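## Task

Build the word "USE" from three of the four lettered blocks. All three must sit entirely on the mat, side by side in one straight, tight line, with the letters on their upper faces upright and reading left to right when viewed from the scene-frame origin. The leftover block must be entirely off the mat.

## Robot and tools

Robot: two arms, left_arm and right_arm, facing a table. Each ends in a five-digit-style hand with index, middle and ring fingers plus a thumb (right_arm has a right hand, left_arm the mirrored left hand). Each hand has 16 motors. The first scene is practice and may be skipped with finished_scene; damage there still counts.

Frames. The scene frame has its origin on the table surface halfway between the arms, +z up, +x out across the table, and left_arm on the +y side. Image left/right is not the same as arm names. Base positions in the scene frame: left_arm (+0.071, +0.342, +0.035) m, right_arm (-0.060, -0.367, +0.035) m, both turned almost zero about z. Fixed cameras and the table use the scene frame. Hand poses, velocities, targets and wrist-camera poses use each arm's own base frame. Hand point axes (right hand): +z along the straight fingers toward the tips, +y out of the palm, +x across the palm away from the thumb (on the left hand +x points toward the thumb). A rigid mast sits at the wrist on the palm side and can strike objects.

Row layout (execute_actions and move). One row is a single list of 48 numbers covering both arms, each in [-1, 1]: left dx, dy, dz, rx, ry, rz; then 16 left-hand motors; left current_limit; left speed; then the same 24 for the right arm. The six pose numbers are an offset, not a pose: they are measured from that arm's Hand target at the start of the action or move, along the arm's base axes, with 1.0 = 0.6 m or 180 degrees; rx, ry, rz form one rotation vector, turning about the Hand target position. Every row in an action counts from that same start, and resending an offset moves the arm again. All six at 0 re-requests the current Hand target.

Hand numbers, in this order: index_abd, index_mcp, index_pip, index_dip, middle_abd, middle_mcp, middle_pip, middle_dip, ring_abd, ring_mcp, ring_pip, ring_dip, thumb_cmc, thumb_axl, thumb_mcp, thumb_ipl. Each is an absolute goal angle scaled between the joint's two stops (-1 and +1). Going toward -1 flexes fingers toward the palm; straight values: _abd 0.00, _mcp 0.75, _pip 0.58, _dip 0.70; thumb_cmc 0.71, thumb_axl 0.68, thumb_mcp 0.23, thumb_ipl 0.17. thumb_cmc toward -1 brings the thumb in front of the palm. A 0 here is a real goal; to keep a hand unchanged, echo its hand_goal, hand_current_limit and hand_speed. current_limit maps -1..+1 to 0..550 mA (start +0.4); speed sets goal travel rate at (speed+1)/2 of 8.5 rad/s (start -0.6). Settings persist.

Tools.
- execute_actions(actions, cameras): actions is a list of actions; each action is up to 15 rows at 1/30 s per row, the last row held if fewer. An empty list returns state and all images.
- move(target, speed, blend, stop_force, zero, blocking, cameras): straight-line path to one row or a list of up to 15 rows, all offsets from the same starting Hand targets. speed in m/s (0.002 to 3.6, default 0.25). blend in m rounds corners. stop_force in N (3 to 120) ends an arm's path on a push against its motion; do not rely on it while rotating, and omit it when pulling off a contact. zero resets the force reference (default true). blocking=false returns early, not allowed with stop_force. Paths cap at 10 s and do not avoid obstacles; avoid routing near an arm's own base.
- wait(seconds 0 to 10), stop(), zoom_image(camera, region [x0,y0,x1,y1] pixels, max 504 square), zero_wrist_force(arm), finished_scene(scene 1 to 3).
Cameras: cam_high, cam_low (896x504), cam_left_wrist, cam_right_wrist (616x616 fisheye).

Results. end_effector_position (m), quat, velocities in base frame; Hand target is the last commanded pose, which the hand may rest short of (send the gap as an offset). Hand lists follow motor order: hand_goal, hand_measured, hand_current_ma, hand_state (moving, goal, blocked, overload). Wrist force/torque are in the hand point axes, with a peak line. A move line reports done, off_target, moving, held or fault, plus limits (paced, held).

Avoid. An arm faults and freezes 10 s if outside force nears 150 N or a joint hits its torque limit (wrist joints 26 N m); arms are stiff, so aiming even slightly past a hard contact can fault. Faster moves hit harder. Motors above 495 mA for 5 s shut off for 10 s; reduce grip if hand_current_ma stays high. Motor heat at 85 °C brakes the arm for 30 to 60 s. Do not let the arms or hands bump each other. Never drop a block from height, release it while moving, or let anything leave the table, which fails the scene. Objects may get nudged occasionally; recheck images before finishing.

Each tool is called after "Request:" by a JSON object that holds its "op" and its "data", one argument or row to a line.

## Session

Request:
{"op": "execute_actions", "data": {
  "actions": [],
  "cameras": ["all"]
}}

Scene clock: 0.00 s.
left_arm: end_effector_position=(+0.2524, +0.1039, +0.2680) hand_goal=(+0.000, +0.754, +0.576, +0.696, +0.000, +0.754, +0.576, +0.696, +0.000, +0.754, +0.576, +0.696, +0.714, +0.678, +0.226, +0.168) hand_measured=(+0.000, +0.754, +0.576, +0.696, +0.000, +0.754, +0.576, +0.696, +0.000, +0.754, +0.576, +0.696, +0.714, +0.678, +0.226, +0.168) hand_current_ma=(+0, +0, +0, +0, +0, +0, +0, +0, +0, +0, +0, +0, +0, +0, +0, +0) hand_state=(goal, goal, goal, goal, goal, goal, goal, goal, goal, goal, goal, goal, goal, goal, goal, goal) hand_current_limit=0.40 hand_speed=-0.60 end_effector_quat_wxyz=(+0.175, -0.621, +0.748, -0.154) | right_arm: end_effector_position=(+0.3233, +0.2086, +0.2310) hand_goal=(+0.000, +0.754, +0.576, +0.696, +0.000, +0.754, +0.576, +0.696, +0.000, +0.754, +0.576, +0.696, +0.714, +0.678, +0.226, +0.168) hand_measured=(+0.000, +0.754, +0.576, +0.696, +0.000, +0.754, +0.576, +0.696, +0.000, +0.754, +0.576, +0.696, +0.714, +0.678, +0.226, +0.168) hand_current_ma=(+0, +0, +0, +0, +0, +0, +0, +0, +0, +0, +0, +0, +0, +0, +0, +0) hand_state=(overload, goal, goal, goal, goal, goal, goal, goal, goal, goal, goal, goal, goal, goal, goal, goal) hand_current_limit=0.40 hand_speed=-0.60 end_effector_quat_wxyz=(-0.032, +0.733, -0.679, -0.015)
Joint positions: left_arm=[4.161 -0.873 -2.27 -1.321 1.167 -1.989] | right_arm=[0.105 -1.688 2.017 -1.928 -1.505 3.172]
Joint velocities: within noise
Joint torques (N m): no reading
Motor temperatures (°C): left_arm=[38 32 26 33 43 45] | right_arm=[32 32 35 37 32 44]
Wrist force (N): no reading
Wrist torque (N m): no reading
Wrist force, peak (N): no reading
Hand target: left_arm +0.2524, +0.1039, +0.2680; +0.175, -0.621, +0.748, -0.154 | right_arm +0.3233, +0.2086, +0.2310; -0.032, +0.733, -0.679, -0.015

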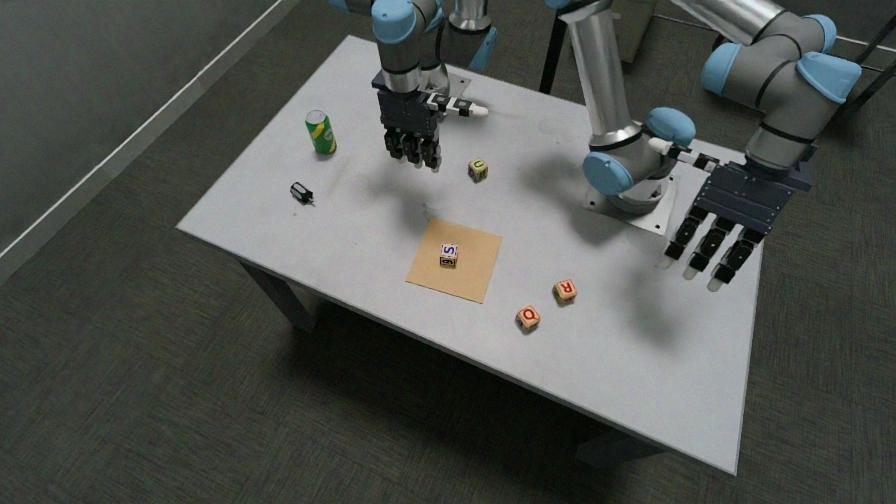

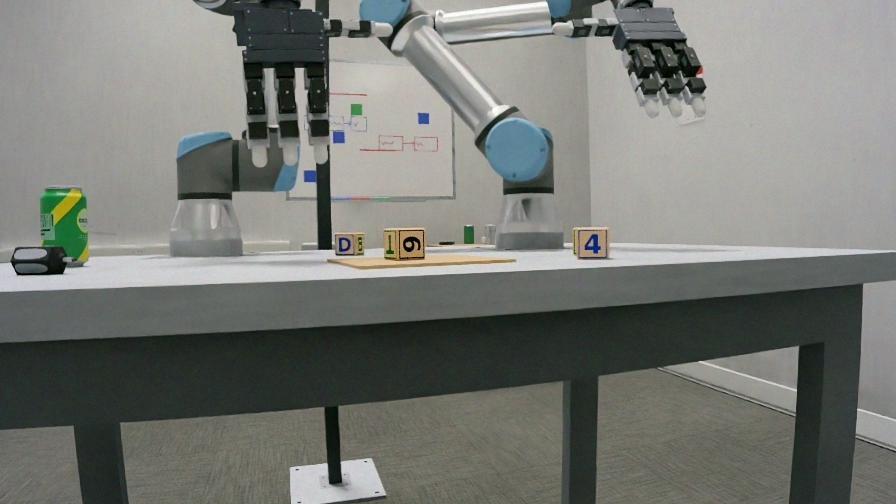

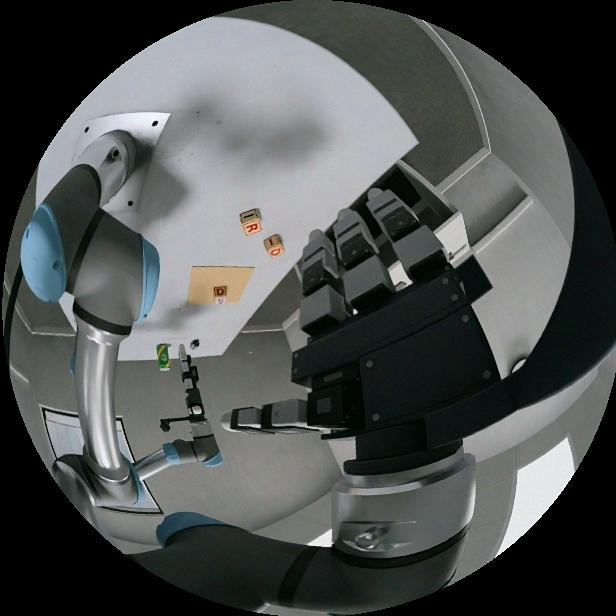

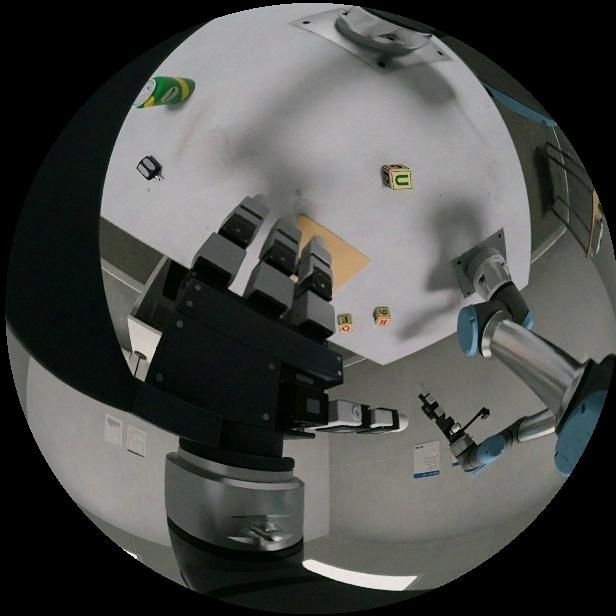

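Request:
{"op": "zoom_image", "data": {
  "camera": "cam_high",
  "region": [390, 140, 600, 340]
}}

Request:
{"op": "zoom_image", "data": {
  "camera": "cam_low",
  "region": [310, 210, 630, 290]
}}

Request:
{"op": "zoom_image", "data": {
  "camera": "cam_left_wrist",
  "region": [180, 190, 320, 330]
}}

Request:
{"op": "zoom_image", "data": {
  "camera": "cam_right_wrist",
  "region": [300, 150, 440, 340]
}}

Scaled by 2.400 from the camera's 896x504 image, which has a finer 1280x720 frame.

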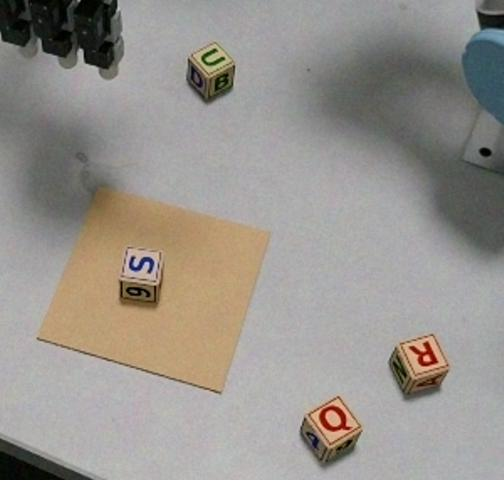

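Scaled by 1.575 from the camera's 896x504 image, which has a finer 1280x720 frame.

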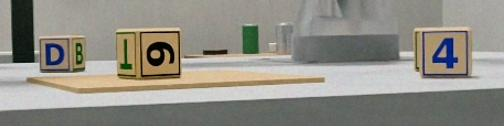

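Scaled by 3.600 from the camera's 616x616 image, which has a finer 880x880 frame.

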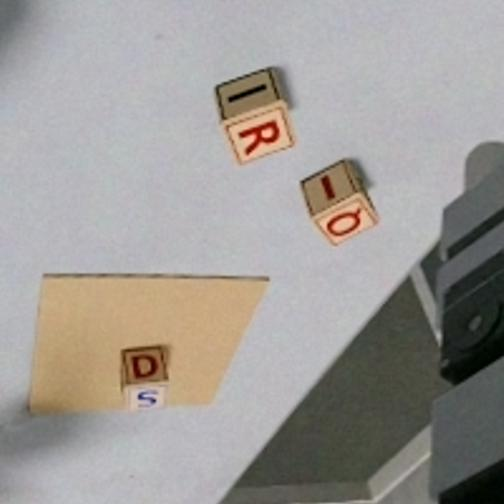

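Scaled by 2.653 from the camera's 616x616 image, which has a finer 880x880 frame.

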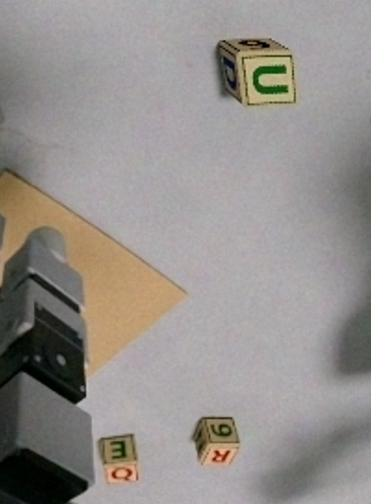

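Request:
{"op": "zoom_image", "data": {
  "camera": "cam_high",
  "region": [425, 235, 475, 285]
}}

Request:
{"op": "zoom_image", "data": {
  "camera": "cam_high",
  "region": [455, 145, 505, 195]
}}

Request:
{"op": "zoom_image", "data": {
  "camera": "cam_high",
  "region": [505, 270, 585, 340]
}}

Request:
{"op": "zoom_image", "data": {
  "camera": "cam_right_wrist",
  "region": [325, 295, 395, 345]
}}

Request:
{"op": "zoom_image", "data": {
  "camera": "cam_right_wrist",
  "region": [375, 155, 425, 195]
}}

Request:
{"op": "zoom_image", "data": {
  "camera": "cam_left_wrist",
  "region": [205, 275, 245, 315]
}}

Request:
{"op": "zoom_image", "data": {
  "camera": "cam_left_wrist",
  "region": [235, 200, 295, 265]
}}

Scaled by 10.080 from the camera's 896x504 image, which has a finer 1280x720 frame.

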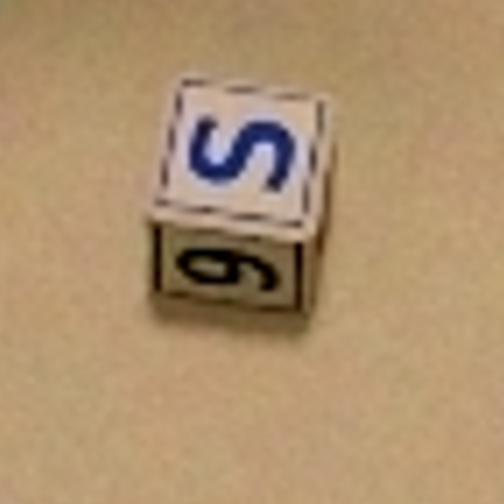

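Scaled by 10.080 from the camera's 896x504 image, which has a finer 1280x720 frame.

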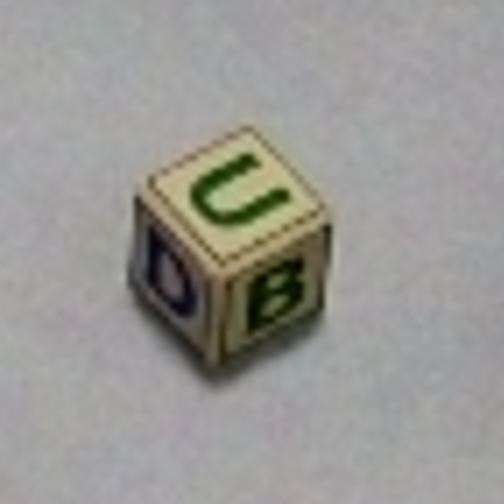

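Scaled by 6.300 from the camera's 896x504 image, which has a finer 1280x720 frame.

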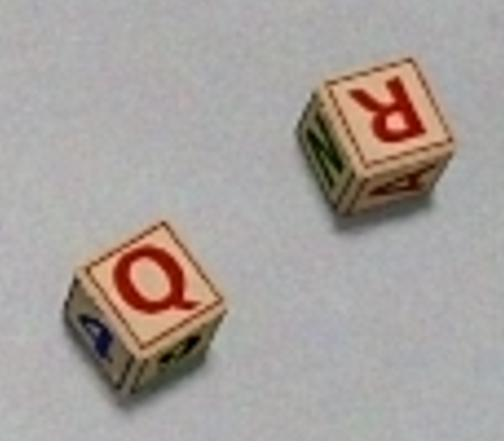

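Scaled by 7.200 from the camera's 616x616 image, which has a finer 880x880 frame.

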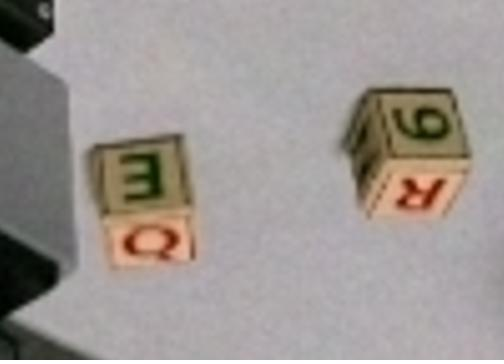

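Scaled by 10.080 from the camera's 616x616 image, which has a finer 880x880 frame.

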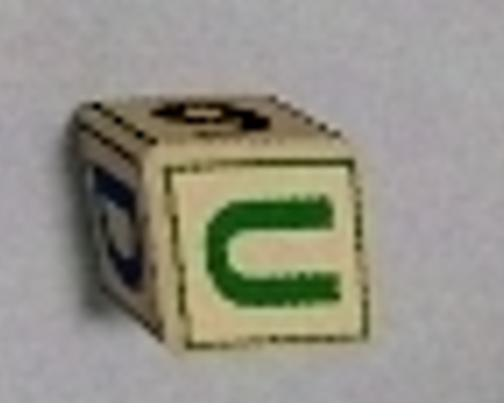

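Scaled by 12.600 from the camera's 616x616 image, which has a finer 880x880 frame.

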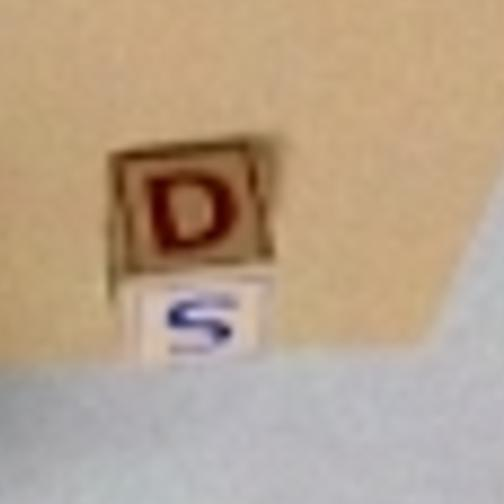

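Scaled by 7.754 from the camera's 616x616 image, which has a finer 880x880 frame.

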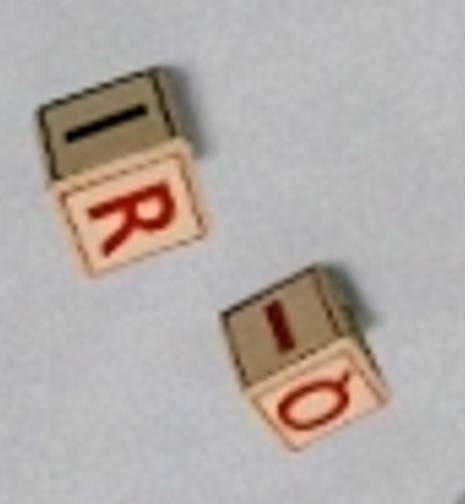

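Request:
{"op": "move", "data": {
  "target": [
    [0.2467,-0.09,-0.033,-0.0535,-0.109,-0.0645,-0.117,0.452,-0.299,0.551,0.117,0.452,-0.299,0.551,-0.2,0.754,0.576,0.696,-0.653,0.678,0.045,0.168,0.4,-0.6,0,0,0,0,0,0,0,0.754,0.576,0.696,0,0.754,0.576,0.696,0,0.754,0.576,0.696,0.714,0.678,0.226,0.168,0.4,-0.6],
    [0.4362,-0.408,-0.1967,-0.107,-0.218,-0.129,-0.117,0.452,-0.299,0.551,0.117,0.452,-0.299,0.551,-0.2,0.754,0.576,0.696,-0.653,0.678,0.045,0.168,0.4,-0.6,0,0,0,0,0,0,0,0.754,0.576,0.696,0,0.754,0.576,0.696,0,0.754,0.576,0.696,0.714,0.678,0.226,0.168,0.4,-0.6]
  ],
  "speed": 0.12,
  "blend": 0.03,
  "cameras": ["all"]
}}

Scene clock: 496.50 s.
left_arm: end_effector_position=(+0.5141, -0.1409, +0.1500) hand_goal=(-0.116, +0.452, -0.298, +0.552, +0.118, +0.452, -0.298, +0.552, -0.200, +0.754, +0.576, +0.696, -0.652, +0.678, +0.046, +0.168) hand_measured=(-0.112, +0.448, -0.296, +0.554, +0.114, +0.448, -0.294, +0.554, -0.196, +0.748, +0.576, +0.696, -0.650, +0.678, +0.044, +0.168) hand_current_ma=(+5, -5, +4, +4, -5, -6, +6, +3, +4, -13, +0, +0, +4, -1, -2, +0) hand_state=(goal, goal, goal, goal, goal, goal, goal, goal, goal, goal, goal, goal, goal, goal, goal, goal) hand_current_limit=0.40 hand_speed=-0.60 end_effector_quat_wxyz=(+0.276, -0.395, +0.718, -0.502) | right_arm: end_effector_position=(+0.3233, +0.2086, +0.2310) hand_goal=(+0.000, +0.754, +0.576, +0.696, +0.000, +0.754, +0.576, +0.696, +0.000, +0.754, +0.576, +0.696, +0.714, +0.678, +0.226, +0.168) hand_measured=(+0.000, +0.754, +0.576, +0.696, +0.000, +0.754, +0.576, +0.696, +0.000, +0.754, +0.576, +0.696, +0.714, +0.678, +0.224, +0.168) hand_current_ma=(+0, -1, +1, +0, +0, -1, +1, +0, +0, -1, +1, +0, +0, -1, -3, +0) hand_state=(overload, goal, goal, goal, goal, goal, goal, goal, goal, goal, goal, goal, goal, goal, goal, goal) hand_current_limit=0.40 hand_speed=-0.60 end_effector_quat_wxyz=(-0.032, +0.733, -0.679, -0.015)
Joint positions: left_arm=[3.452 -1.849 -2.391 0.579 0.764 -2.751] | right_arm=[0.105 -1.688 2.017 -1.928 -1.505 3.172]
Joint torques (N m): left_arm=[-11.1 10.73 19.57 3.48 0.62 -2.5] | right_arm=[0.9 -19 -25.49 -2.77 0.23 0.15]
Wrist force (N): left_arm=[0.8 0.8 -1.4] | right_arm=[0.0 0.0 -0.1]
Wrist torque (N m): left_arm=[0.19 -0.10 0.09] | right_arm=[0.01 0.00 0.00]
Wrist force, peak (N): left_arm=[0.8 0.9 -1.5] | right_arm=[-0.1 -0.2 -0.3]
Hand target: left_arm +0.5141, -0.1409, +0.1500; +0.276, -0.395, +0.718, -0.502 | right_arm +0.3233, +0.2086, +0.2310; -0.032, +0.733, -0.679, -0.015
Off the commanded pose: left_arm 0.000 m, 0 deg | right_arm 0.000 m, 0 deg.
move: done
camera_calibration:
cam_left_wrist: T_world_to_cam=[[0.593387, 0.508441, 0.624003, -0.357529], [-0.697509, -0.0620943, 0.713881, 0.190197], [0.401714, -0.858855, 0.317796, -0.258457], [0, 0, 0, 1]] pos_world=[0.448643, -0.0283842, 0.169458]

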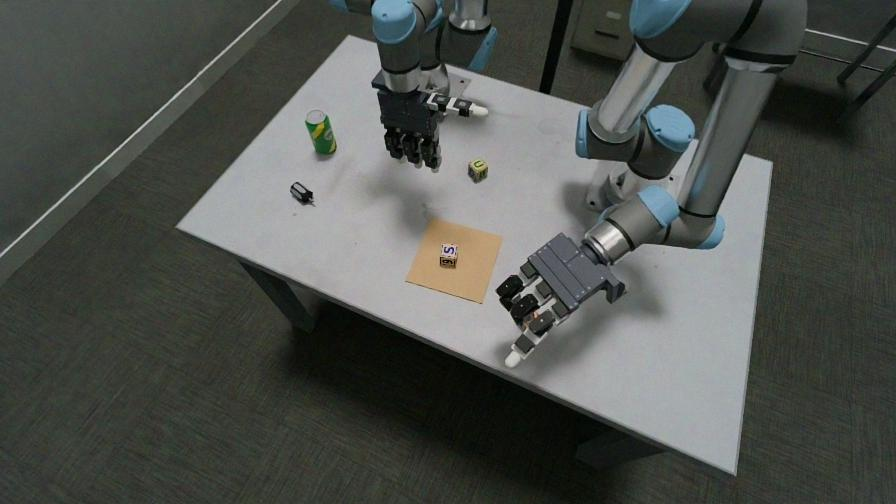

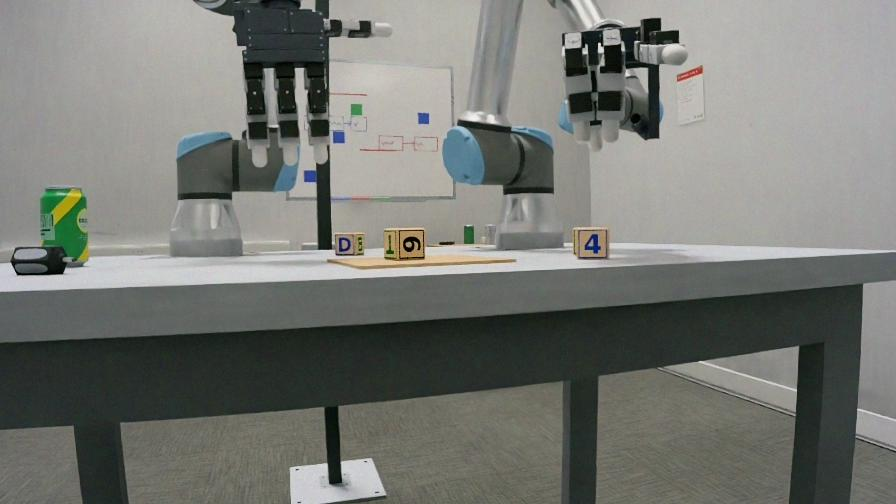

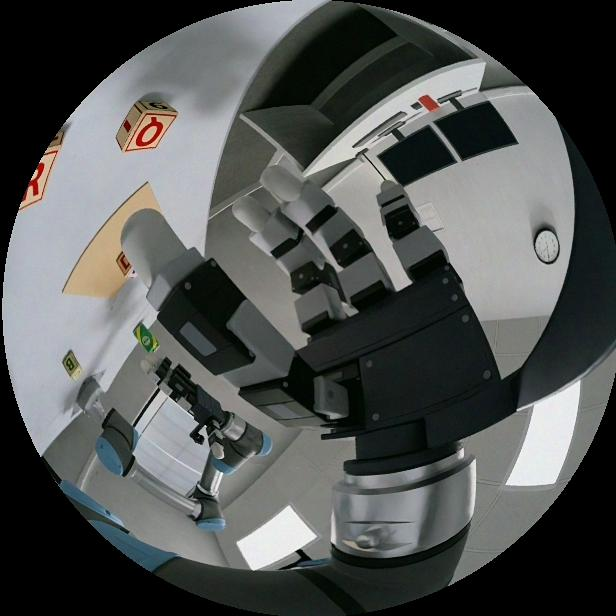

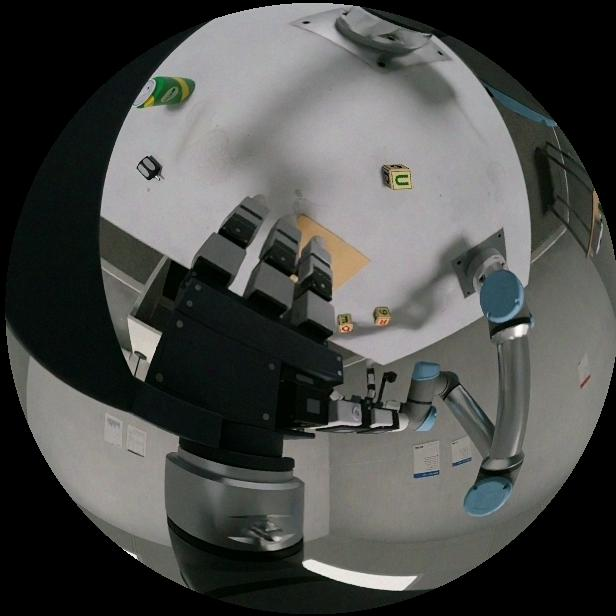

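Request:
{"op": "zoom_image", "data": {
  "camera": "cam_right_wrist",
  "region": [332, 310, 360, 338]
}}

Request:
{"op": "zoom_image", "data": {
  "camera": "cam_left_wrist",
  "region": [0, 60, 200, 260]
}}

Request:
{"op": "zoom_image", "data": {
  "camera": "cam_high",
  "region": [480, 220, 640, 380]
}}

Scaled by 18.000 from the camera's 616x616 image, which has a finer 880x880 frame.

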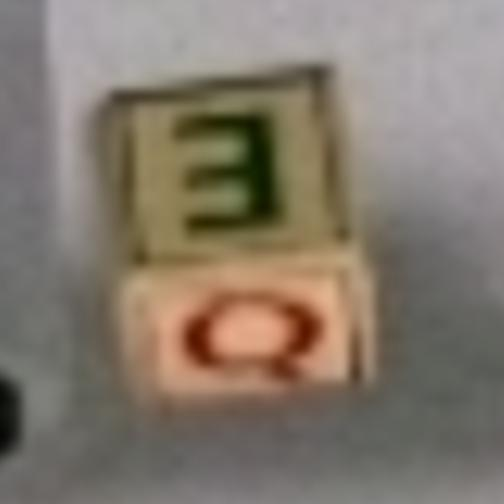

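Scaled by 2.520 from the camera's 616x616 image, which has a finer 880x880 frame.

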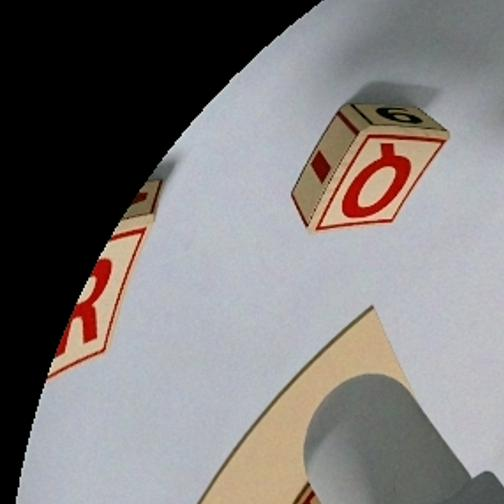

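Scaled by 3.150 from the camera's 896x504 image, which has a finer 1280x720 frame.

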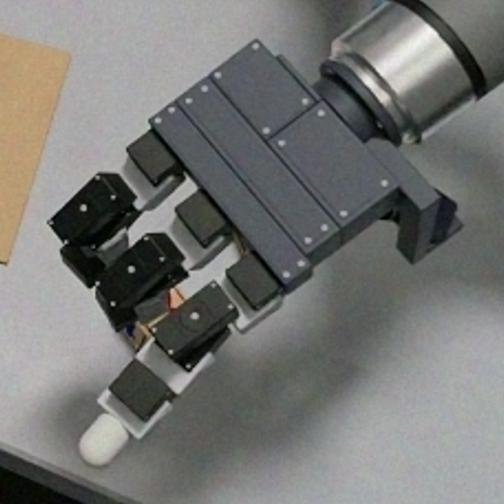

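Request:
{"op": "move", "data": {
  "target": [-0.1577,-0.4213,0,0,0,-0.23,-0.117,0.452,-0.299,0.551,0.117,0.452,-0.299,0.551,-0.2,0.754,0.576,0.696,-0.653,0.678,0.045,0.168,0.4,-0.6,0.05,-0.3167,0.083,0,0,0,0,0.754,0.576,0.696,0,0.754,0.576,0.696,0,0.754,0.576,0.696,0.714,0.678,0.226,0.168,0.4,-0.6],
  "speed": 0.15,
  "cameras": ["all"]
}}

Scene clock: 615.57 s.
left_arm: end_effector_position=(+0.4195, -0.3936, +0.1500) hand_goal=(-0.116, +0.452, -0.298, +0.552, +0.118, +0.452, -0.298, +0.552, -0.200, +0.754, +0.576, +0.696, -0.652, +0.678, +0.046, +0.168) hand_measured=(-0.112, +0.448, -0.296, +0.554, +0.114, +0.448, -0.294, +0.554, -0.198, +0.746, +0.576, +0.696, -0.650, +0.678, +0.044, +0.168) hand_current_ma=(+4, -6, +4, +4, -4, -6, +5, +3, +3, -13, +0, +0, +4, -1, -2, +0) hand_state=(goal, goal, goal, goal, goal, goal, goal, goal, goal, goal, goal, goal, goal, goal, goal, goal) hand_current_limit=0.40 hand_speed=-0.60 end_effector_quat_wxyz=(+0.081, -0.115, +0.811, -0.567) | right_arm: end_effector_position=(+0.3533, +0.0186, +0.2808) hand_goal=(+0.000, +0.754, +0.576, +0.696, +0.000, +0.754, +0.576, +0.696, +0.000, +0.754, +0.576, +0.696, +0.714, +0.678, +0.226, +0.168) hand_measured=(+0.000, +0.754, +0.576, +0.696, +0.000, +0.754, +0.576, +0.696, +0.000, +0.754, +0.576, +0.696, +0.714, +0.678, +0.224, +0.168) hand_current_ma=(+0, -1, +1, +0, +0, -1, +1, +0, +0, -1, +1, +0, +0, -1, -3, +0) hand_state=(overload, goal, goal, goal, goal, goal, goal, goal, goal, goal, goal, goal, goal, goal, goal, goal) hand_current_limit=0.40 hand_speed=-0.60 end_effector_quat_wxyz=(-0.032, +0.733, -0.679, -0.015)
Joint positions: left_arm=[2.957 -1.923 -2.22 0.319 0.576 -2.544] | right_arm=[-0.342 -1.739 1.92 -1.749 -1.5 2.724]
Joint torques (N m): left_arm=[-10.72 16.6 22.42 0.64 -2.33 2.1] | right_arm=[-12.32 -6.69 -31.96 -1.22 2.26 -2.02]
Motor temperatures (°C): left_arm=[34 30 24 34 38 43] | right_arm=[31 31 32 36 32 41]
Wrist force (N): left_arm=[0.7 0.5 -1.3] | right_arm=[0.1 0.0 0.1]
Wrist torque (N m): left_arm=[0.14 -0.09 -0.02] | right_arm=[0.01 -0.04 0.10]
Wrist force, peak (N): left_arm=[1.0 1.0 -1.5] | right_arm=[-0.7 -0.2 0.4]
Hand target: left_arm +0.4195, -0.3937, +0.1500; +0.081, -0.115, +0.811, -0.567 | right_arm +0.3533, +0.0185, +0.2808; -0.032, +0.733, -0.679, -0.015
Off the commanded pose: left_arm 0.000 m, 0 deg | right_arm 0.000 m, 0 deg.
move: done
camera_calibration:
cam_left_wrist: T_world_to_cam=[[0.78127, -0.0108461, 0.624099, -0.456093], [-0.564442, 0.414611, 0.713794, 0.240275], [-0.2665, -0.909934, 0.317801, -0.17721], [0, 0, 0, 1]] pos_world=[0.444727, -0.265817, 0.169459]
cam_right_wrist: T_world_to_cam=[[-0.718373, 0.695655, 0.00206649, 0.271591], [0.433694, 0.44553, 0.783207, -0.428339], [0.543921, 0.563531, -0.621758, 0.102316], [0, 0, 0, 1]] pos_world=[0.32522, -0.0557541, 0.398532]

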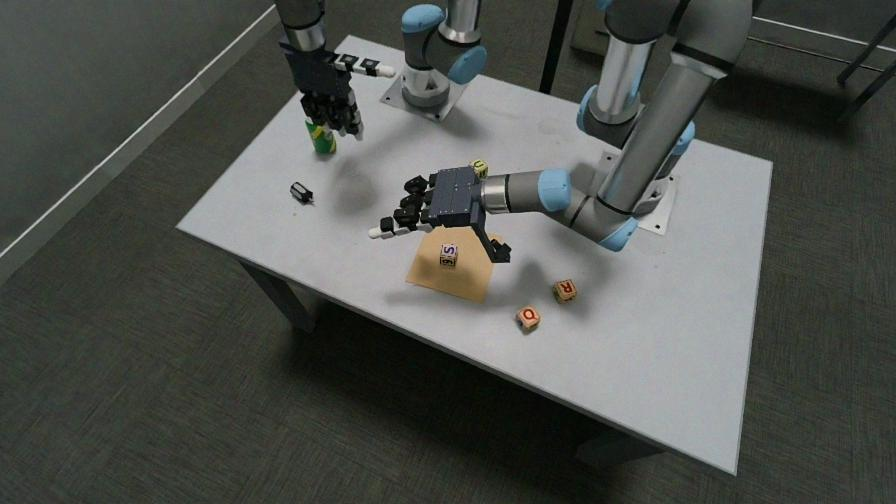

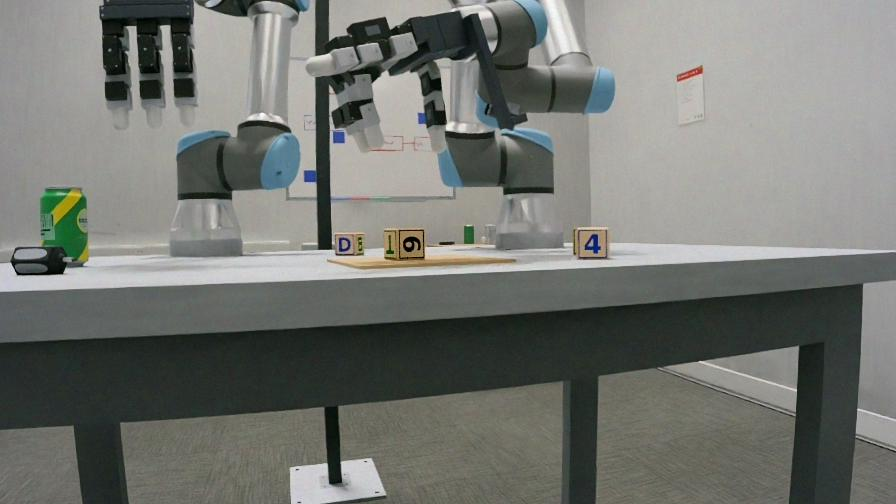

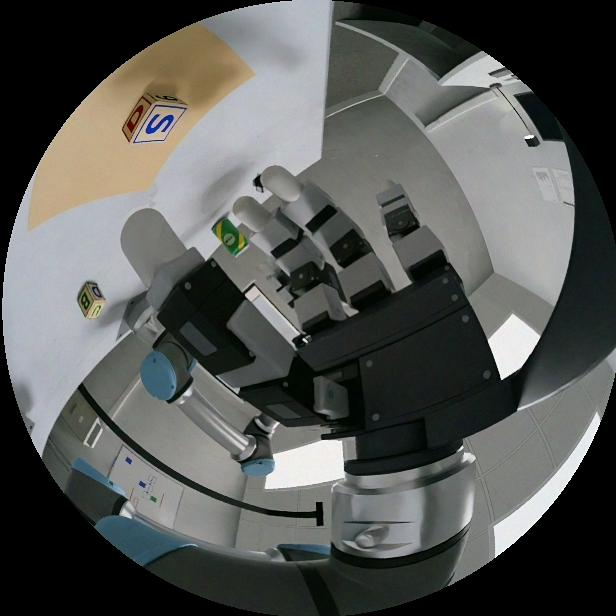

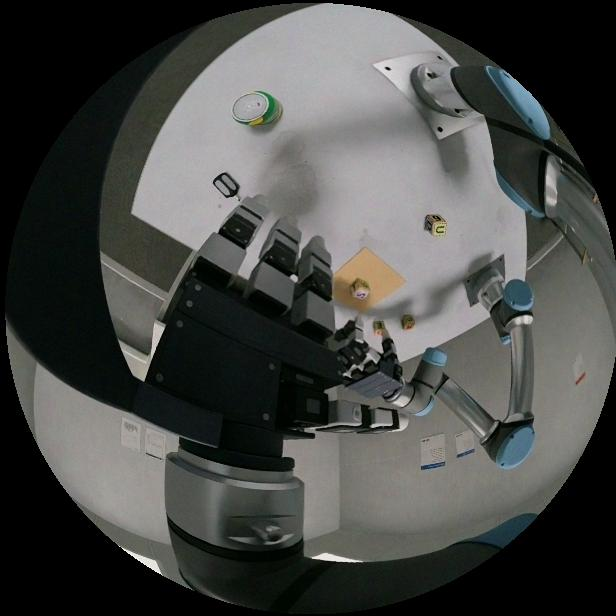

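Request:
{"op": "move", "data": {
  "target": [0,0,-0.1417,0,0,0,-0.117,0.452,-0.299,0.551,0.117,0.452,-0.299,0.551,-0.2,0.754,0.576,0.696,-0.653,0.678,0.045,0.168,0.4,-0.6,0,0,0,0,0,0,0,0.754,0.576,0.696,0,0.754,0.576,0.696,0,0.754,0.576,0.696,0.714,0.678,0.226,0.168,0.4,-0.6],
  "speed": 0.1,
  "cameras": ["cam_high","cam_low","cam_left_wrist"]
}}

Request:
{"op": "zoom_image", "data": {
  "camera": "cam_high",
  "region": [360, 180, 520, 310]
}}

Request:
{"op": "zoom_image", "data": {
  "camera": "cam_low",
  "region": [300, 130, 560, 290]
}}

Scene clock: 626.97 s.
left_arm: end_effector_position=(+0.4195, -0.3936, +0.0650) hand_goal=(-0.116, +0.452, -0.298, +0.552, +0.118, +0.452, -0.298, +0.552, -0.200, +0.754, +0.576, +0.696, -0.652, +0.678, +0.046, +0.168) hand_measured=(-0.112, +0.448, -0.296, +0.554, +0.114, +0.448, -0.294, +0.554, -0.198, +0.746, +0.576, +0.696, -0.650, +0.678, +0.044, +0.168) hand_current_ma=(+4, -6, +4, +4, -4, -6, +5, +3, +3, -14, +0, +0, +4, -1, -2, +0) hand_state=(goal, goal, goal, goal, goal, goal, goal, goal, goal, goal, goal, goal, goal, goal, goal, goal) hand_current_limit=0.40 hand_speed=-0.60 end_effector_quat_wxyz=(+0.081, -0.115, +0.811, -0.567) | right_arm: end_effector_position=(+0.3533, +0.0185, +0.2808) hand_goal=(+0.000, +0.754, +0.576, +0.696, +0.000, +0.754, +0.576, +0.696, +0.000, +0.754, +0.576, +0.696, +0.714, +0.678, +0.226, +0.168) hand_measured=(+0.000, +0.754, +0.576, +0.696, +0.000, +0.754, +0.576, +0.696, +0.000, +0.754, +0.576, +0.696, +0.714, +0.678, +0.224, +0.168) hand_current_ma=(+0, -1, +1, +0, +0, -1, +1, +0, +0, -1, +1, +0, +0, -1, -3, +0) hand_state=(overload, goal, goal, goal, goal, goal, goal, goal, goal, goal, goal, goal, goal, goal, goal, goal) hand_current_limit=0.40 hand_speed=-0.60 end_effector_quat_wxyz=(-0.032, +0.733, -0.679, -0.015)
Joint positions: left_arm=[2.957 -2.151 -2.237 0.564 0.575 -2.544] | right_arm=[-0.342 -1.739 1.92 -1.749 -1.5 2.724]
Joint torques (N m): left_arm=[-10.39 19.96 17.4 3.35 -0.32 -2.46] | right_arm=[-12.01 -6.12 -33.56 -1.07 2.28 -2.02]
Wrist force (N): left_arm=[0.5 0.7 -1.4] | right_arm=[0.0 0.0 0.2]
Wrist torque (N m): left_arm=[0.18 -0.06 0.09] | right_arm=[0.01 -0.02 0.10]
Wrist force, peak (N): left_arm=[0.9 1.6 -0.9] | right_arm=[0.4 -0.1 0.2]
Hand target: left_arm +0.4195, -0.3937, +0.0650; +0.081, -0.115, +0.811, -0.567 | right_arm +0.3533, +0.0185, +0.2808; -0.032, +0.733, -0.679, -0.015
Off the commanded pose: left_arm 0.000 m, 0 deg | right_arm 0.000 m, 0 deg.
move: done
camera_calibration:
cam_left_wrist: T_world_to_cam=[[0.781294, -0.0109487, 0.624067, -0.403159], [-0.564365, 0.414662, 0.713826, 0.301022], [-0.266592, -0.90991, 0.317794, -0.150214], [0, 0, 0, 1]] pos_world=[0.444826, -0.265917, 0.0844583]
Images, in order (width x height): cam_high 896x504, cam_low 896x504, cam_left_wrist 616x616.

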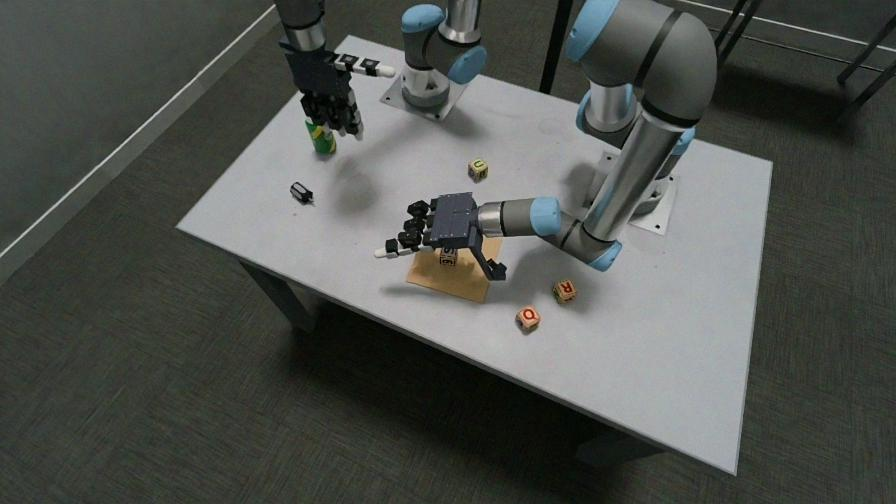

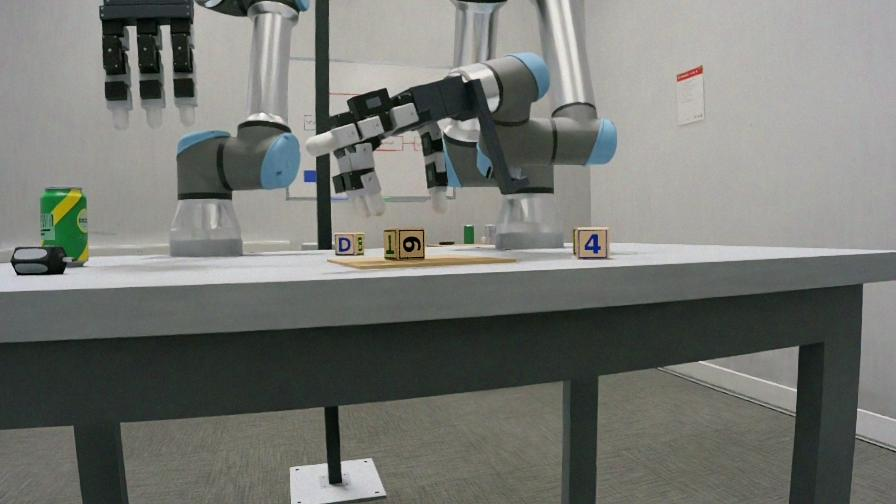

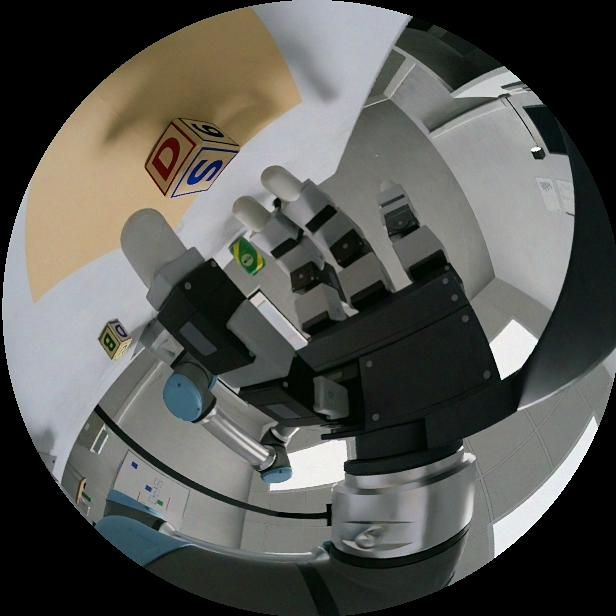

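Scaled by 3.150 from the camera's 896x504 image, which has a finer 1280x720 frame.

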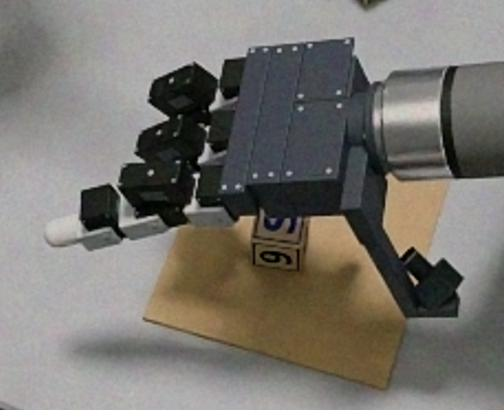

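Scaled by 1.938 from the camera's 896x504 image, which has a finer 1280x720 frame.

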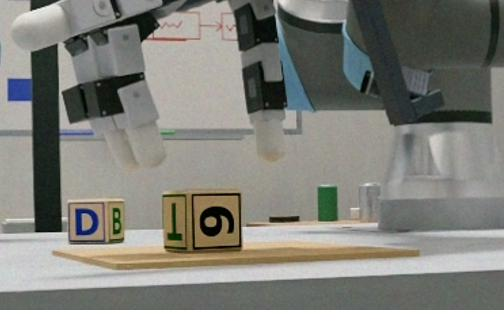

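Request:
{"op": "zoom_image", "data": {
  "camera": "cam_left_wrist",
  "region": [120, 90, 270, 240]
}}

Scaled by 3.360 from the camera's 616x616 image, which has a finer 880x880 frame.

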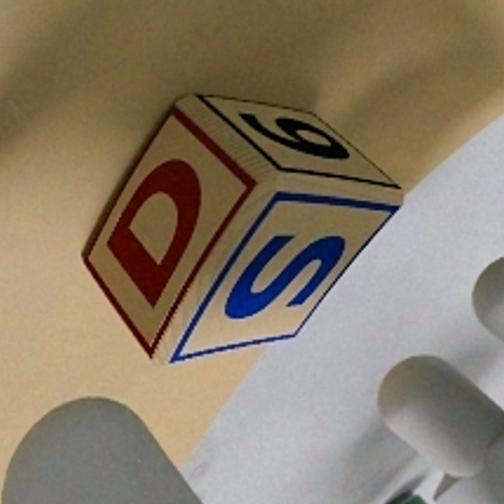

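Request:
{"op": "move", "data": {
  "target": [
    [0.0108,-0.0073,0,0,0,0,-0.117,0.452,-0.299,0.551,0.117,0.452,-0.299,0.551,-0.2,0.754,0.576,0.696,-0.653,0.678,0.045,0.168,0.4,-0.6,0,0,0,0,0,0,0,0.754,0.576,0.696,0,0.754,0.576,0.696,0,0.754,0.576,0.696,0.714,0.678,0.226,0.168,0.4,-0.6],
    [0.0108,-0.0073,-0.0417,0,0,0,-0.117,0.452,-0.299,0.551,0.117,0.452,-0.299,0.551,-0.2,0.754,0.576,0.696,-0.653,0.678,0.045,0.168,0.4,-0.6,0,0,0,0,0,0,0,0.754,0.576,0.696,0,0.754,0.576,0.696,0,0.754,0.576,0.696,0.714,0.678,0.226,0.168,0.4,-0.6]
  ],
  "speed": 0.05,
  "stop_force": 6,
  "cameras": ["cam_high","cam_low","cam_left_wrist"]
}}

Request:
{"op": "zoom_image", "data": {
  "camera": "cam_low",
  "region": [340, 190, 460, 280]
}}

Request:
{"op": "zoom_image", "data": {
  "camera": "cam_left_wrist",
  "region": [90, 90, 310, 290]
}}

Scene clock: 755.43 s.
left_arm: end_effector_position=(+0.4260, -0.3980, +0.0400) hand_goal=(-0.116, +0.452, -0.298, +0.552, +0.118, +0.452, -0.298, +0.552, -0.200, +0.754, +0.576, +0.696, -0.652, +0.678, +0.046, +0.168) hand_measured=(-0.112, +0.448, -0.296, +0.554, +0.114, +0.448, -0.294, +0.554, -0.198, +0.746, +0.576, +0.696, -0.650, +0.678, +0.044, +0.168) hand_current_ma=(+4, -6, +4, +4, -4, -6, +5, +3, +3, -14, +0, +0, +4, -1, -2, +0) hand_state=(goal, goal, goal, goal, goal, goal, goal, goal, goal, goal, goal, goal, goal, goal, goal, goal) hand_current_limit=0.40 hand_speed=-0.60 end_effector_quat_wxyz=(+0.081, -0.115, +0.811, -0.567) | right_arm: end_effector_position=(+0.3533, +0.0185, +0.2808) hand_goal=(+0.000, +0.754, +0.576, +0.696, +0.000, +0.754, +0.576, +0.696, +0.000, +0.754, +0.576, +0.696, +0.714, +0.678, +0.226, +0.168) hand_measured=(+0.000, +0.754, +0.576, +0.696, +0.000, +0.754, +0.576, +0.696, +0.000, +0.754, +0.576, +0.696, +0.714, +0.678, +0.224, +0.168) hand_current_ma=(+0, -1, +1, +0, +0, -1, +1, +0, +0, -1, +1, +0, +0, -1, -3, +0) hand_state=(overload, goal, goal, goal, goal, goal, goal, goal, goal, goal, goal, goal, goal, goal, goal, goal) hand_current_limit=0.40 hand_speed=-0.60 end_effector_quat_wxyz=(-0.032, +0.733, -0.679, -0.015)
Joint positions: left_arm=[2.95 -2.231 -2.207 0.622 0.581 -2.552] | right_arm=[-0.342 -1.739 1.92 -1.749 -1.5 2.724]
Joint torques (N m): left_arm=[-10.51 22.43 17.31 3.46 0.39 -2.42] | right_arm=[-11.11 -6.77 -32.6 -1.08 2.26 -2.03]
Wrist force (N): left_arm=[0.6 0.6 -1.4] | right_arm=[0.1 -0.1 0.1]
Wrist torque (N m): left_arm=[0.17 -0.08 0.09] | right_arm=[0.00 -0.04 0.11]
Wrist force, peak (N): left_arm=[0.9 0.8 -1.6] | right_arm=[0.3 -0.1 0.2]
Hand target: left_arm +0.4260, -0.3980, +0.0400; +0.081, -0.115, +0.811, -0.567 | right_arm +0.3533, +0.0185, +0.2808; -0.032, +0.733, -0.679, -0.015
Off the commanded pose: left_arm 0.000 m, 0 deg | right_arm 0.000 m, 0 deg.
move: done
camera_calibration:
cam_left_wrist: T_world_to_cam=[[0.781273, -0.01102, 0.624092, -0.392617], [-0.56435, 0.414714, 0.713808, 0.324312], [-0.266685, -0.909885, 0.317786, -0.144517], [0, 0, 0, 1]] pos_world=[0.451226, -0.270317, 0.0594584]
Images, in order (width x height): cam_high 896x504, cam_low 896x504, cam_left_wrist 616x616.

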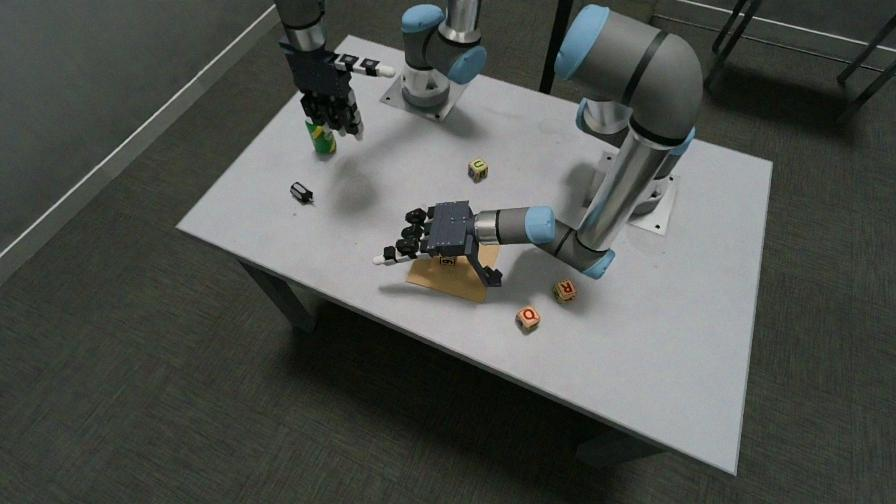

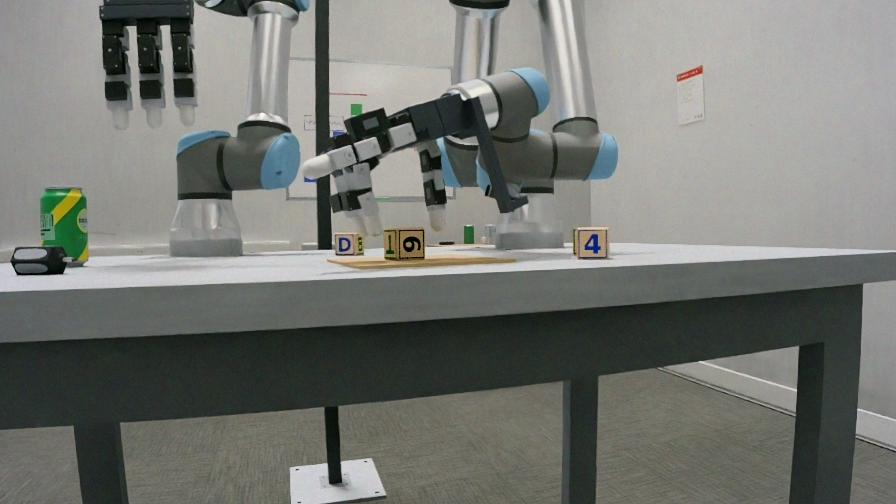

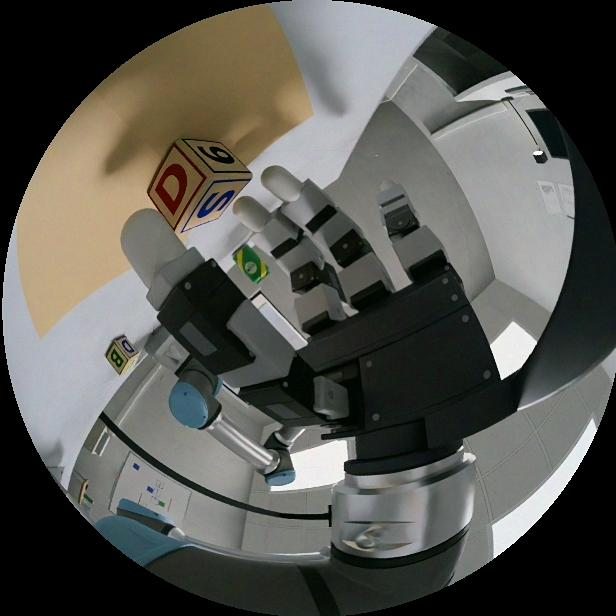

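Scaled by 4.200 from the camera's 896x504 image, which has a finer 1280x720 frame.

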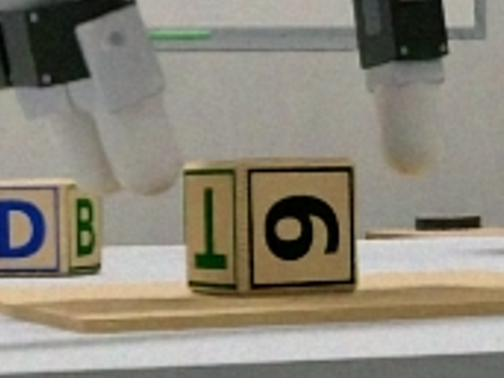

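Scaled by 2.291 from the camera's 616x616 image, which has a finer 880x880 frame.

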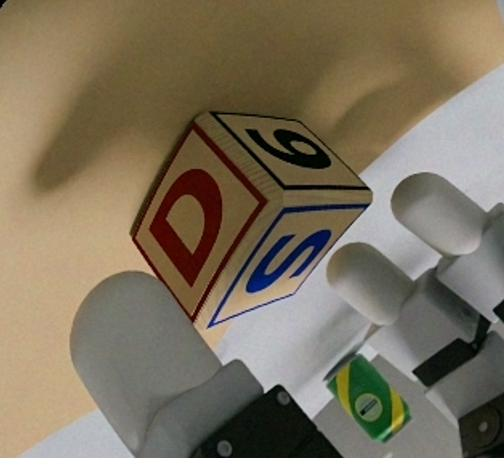

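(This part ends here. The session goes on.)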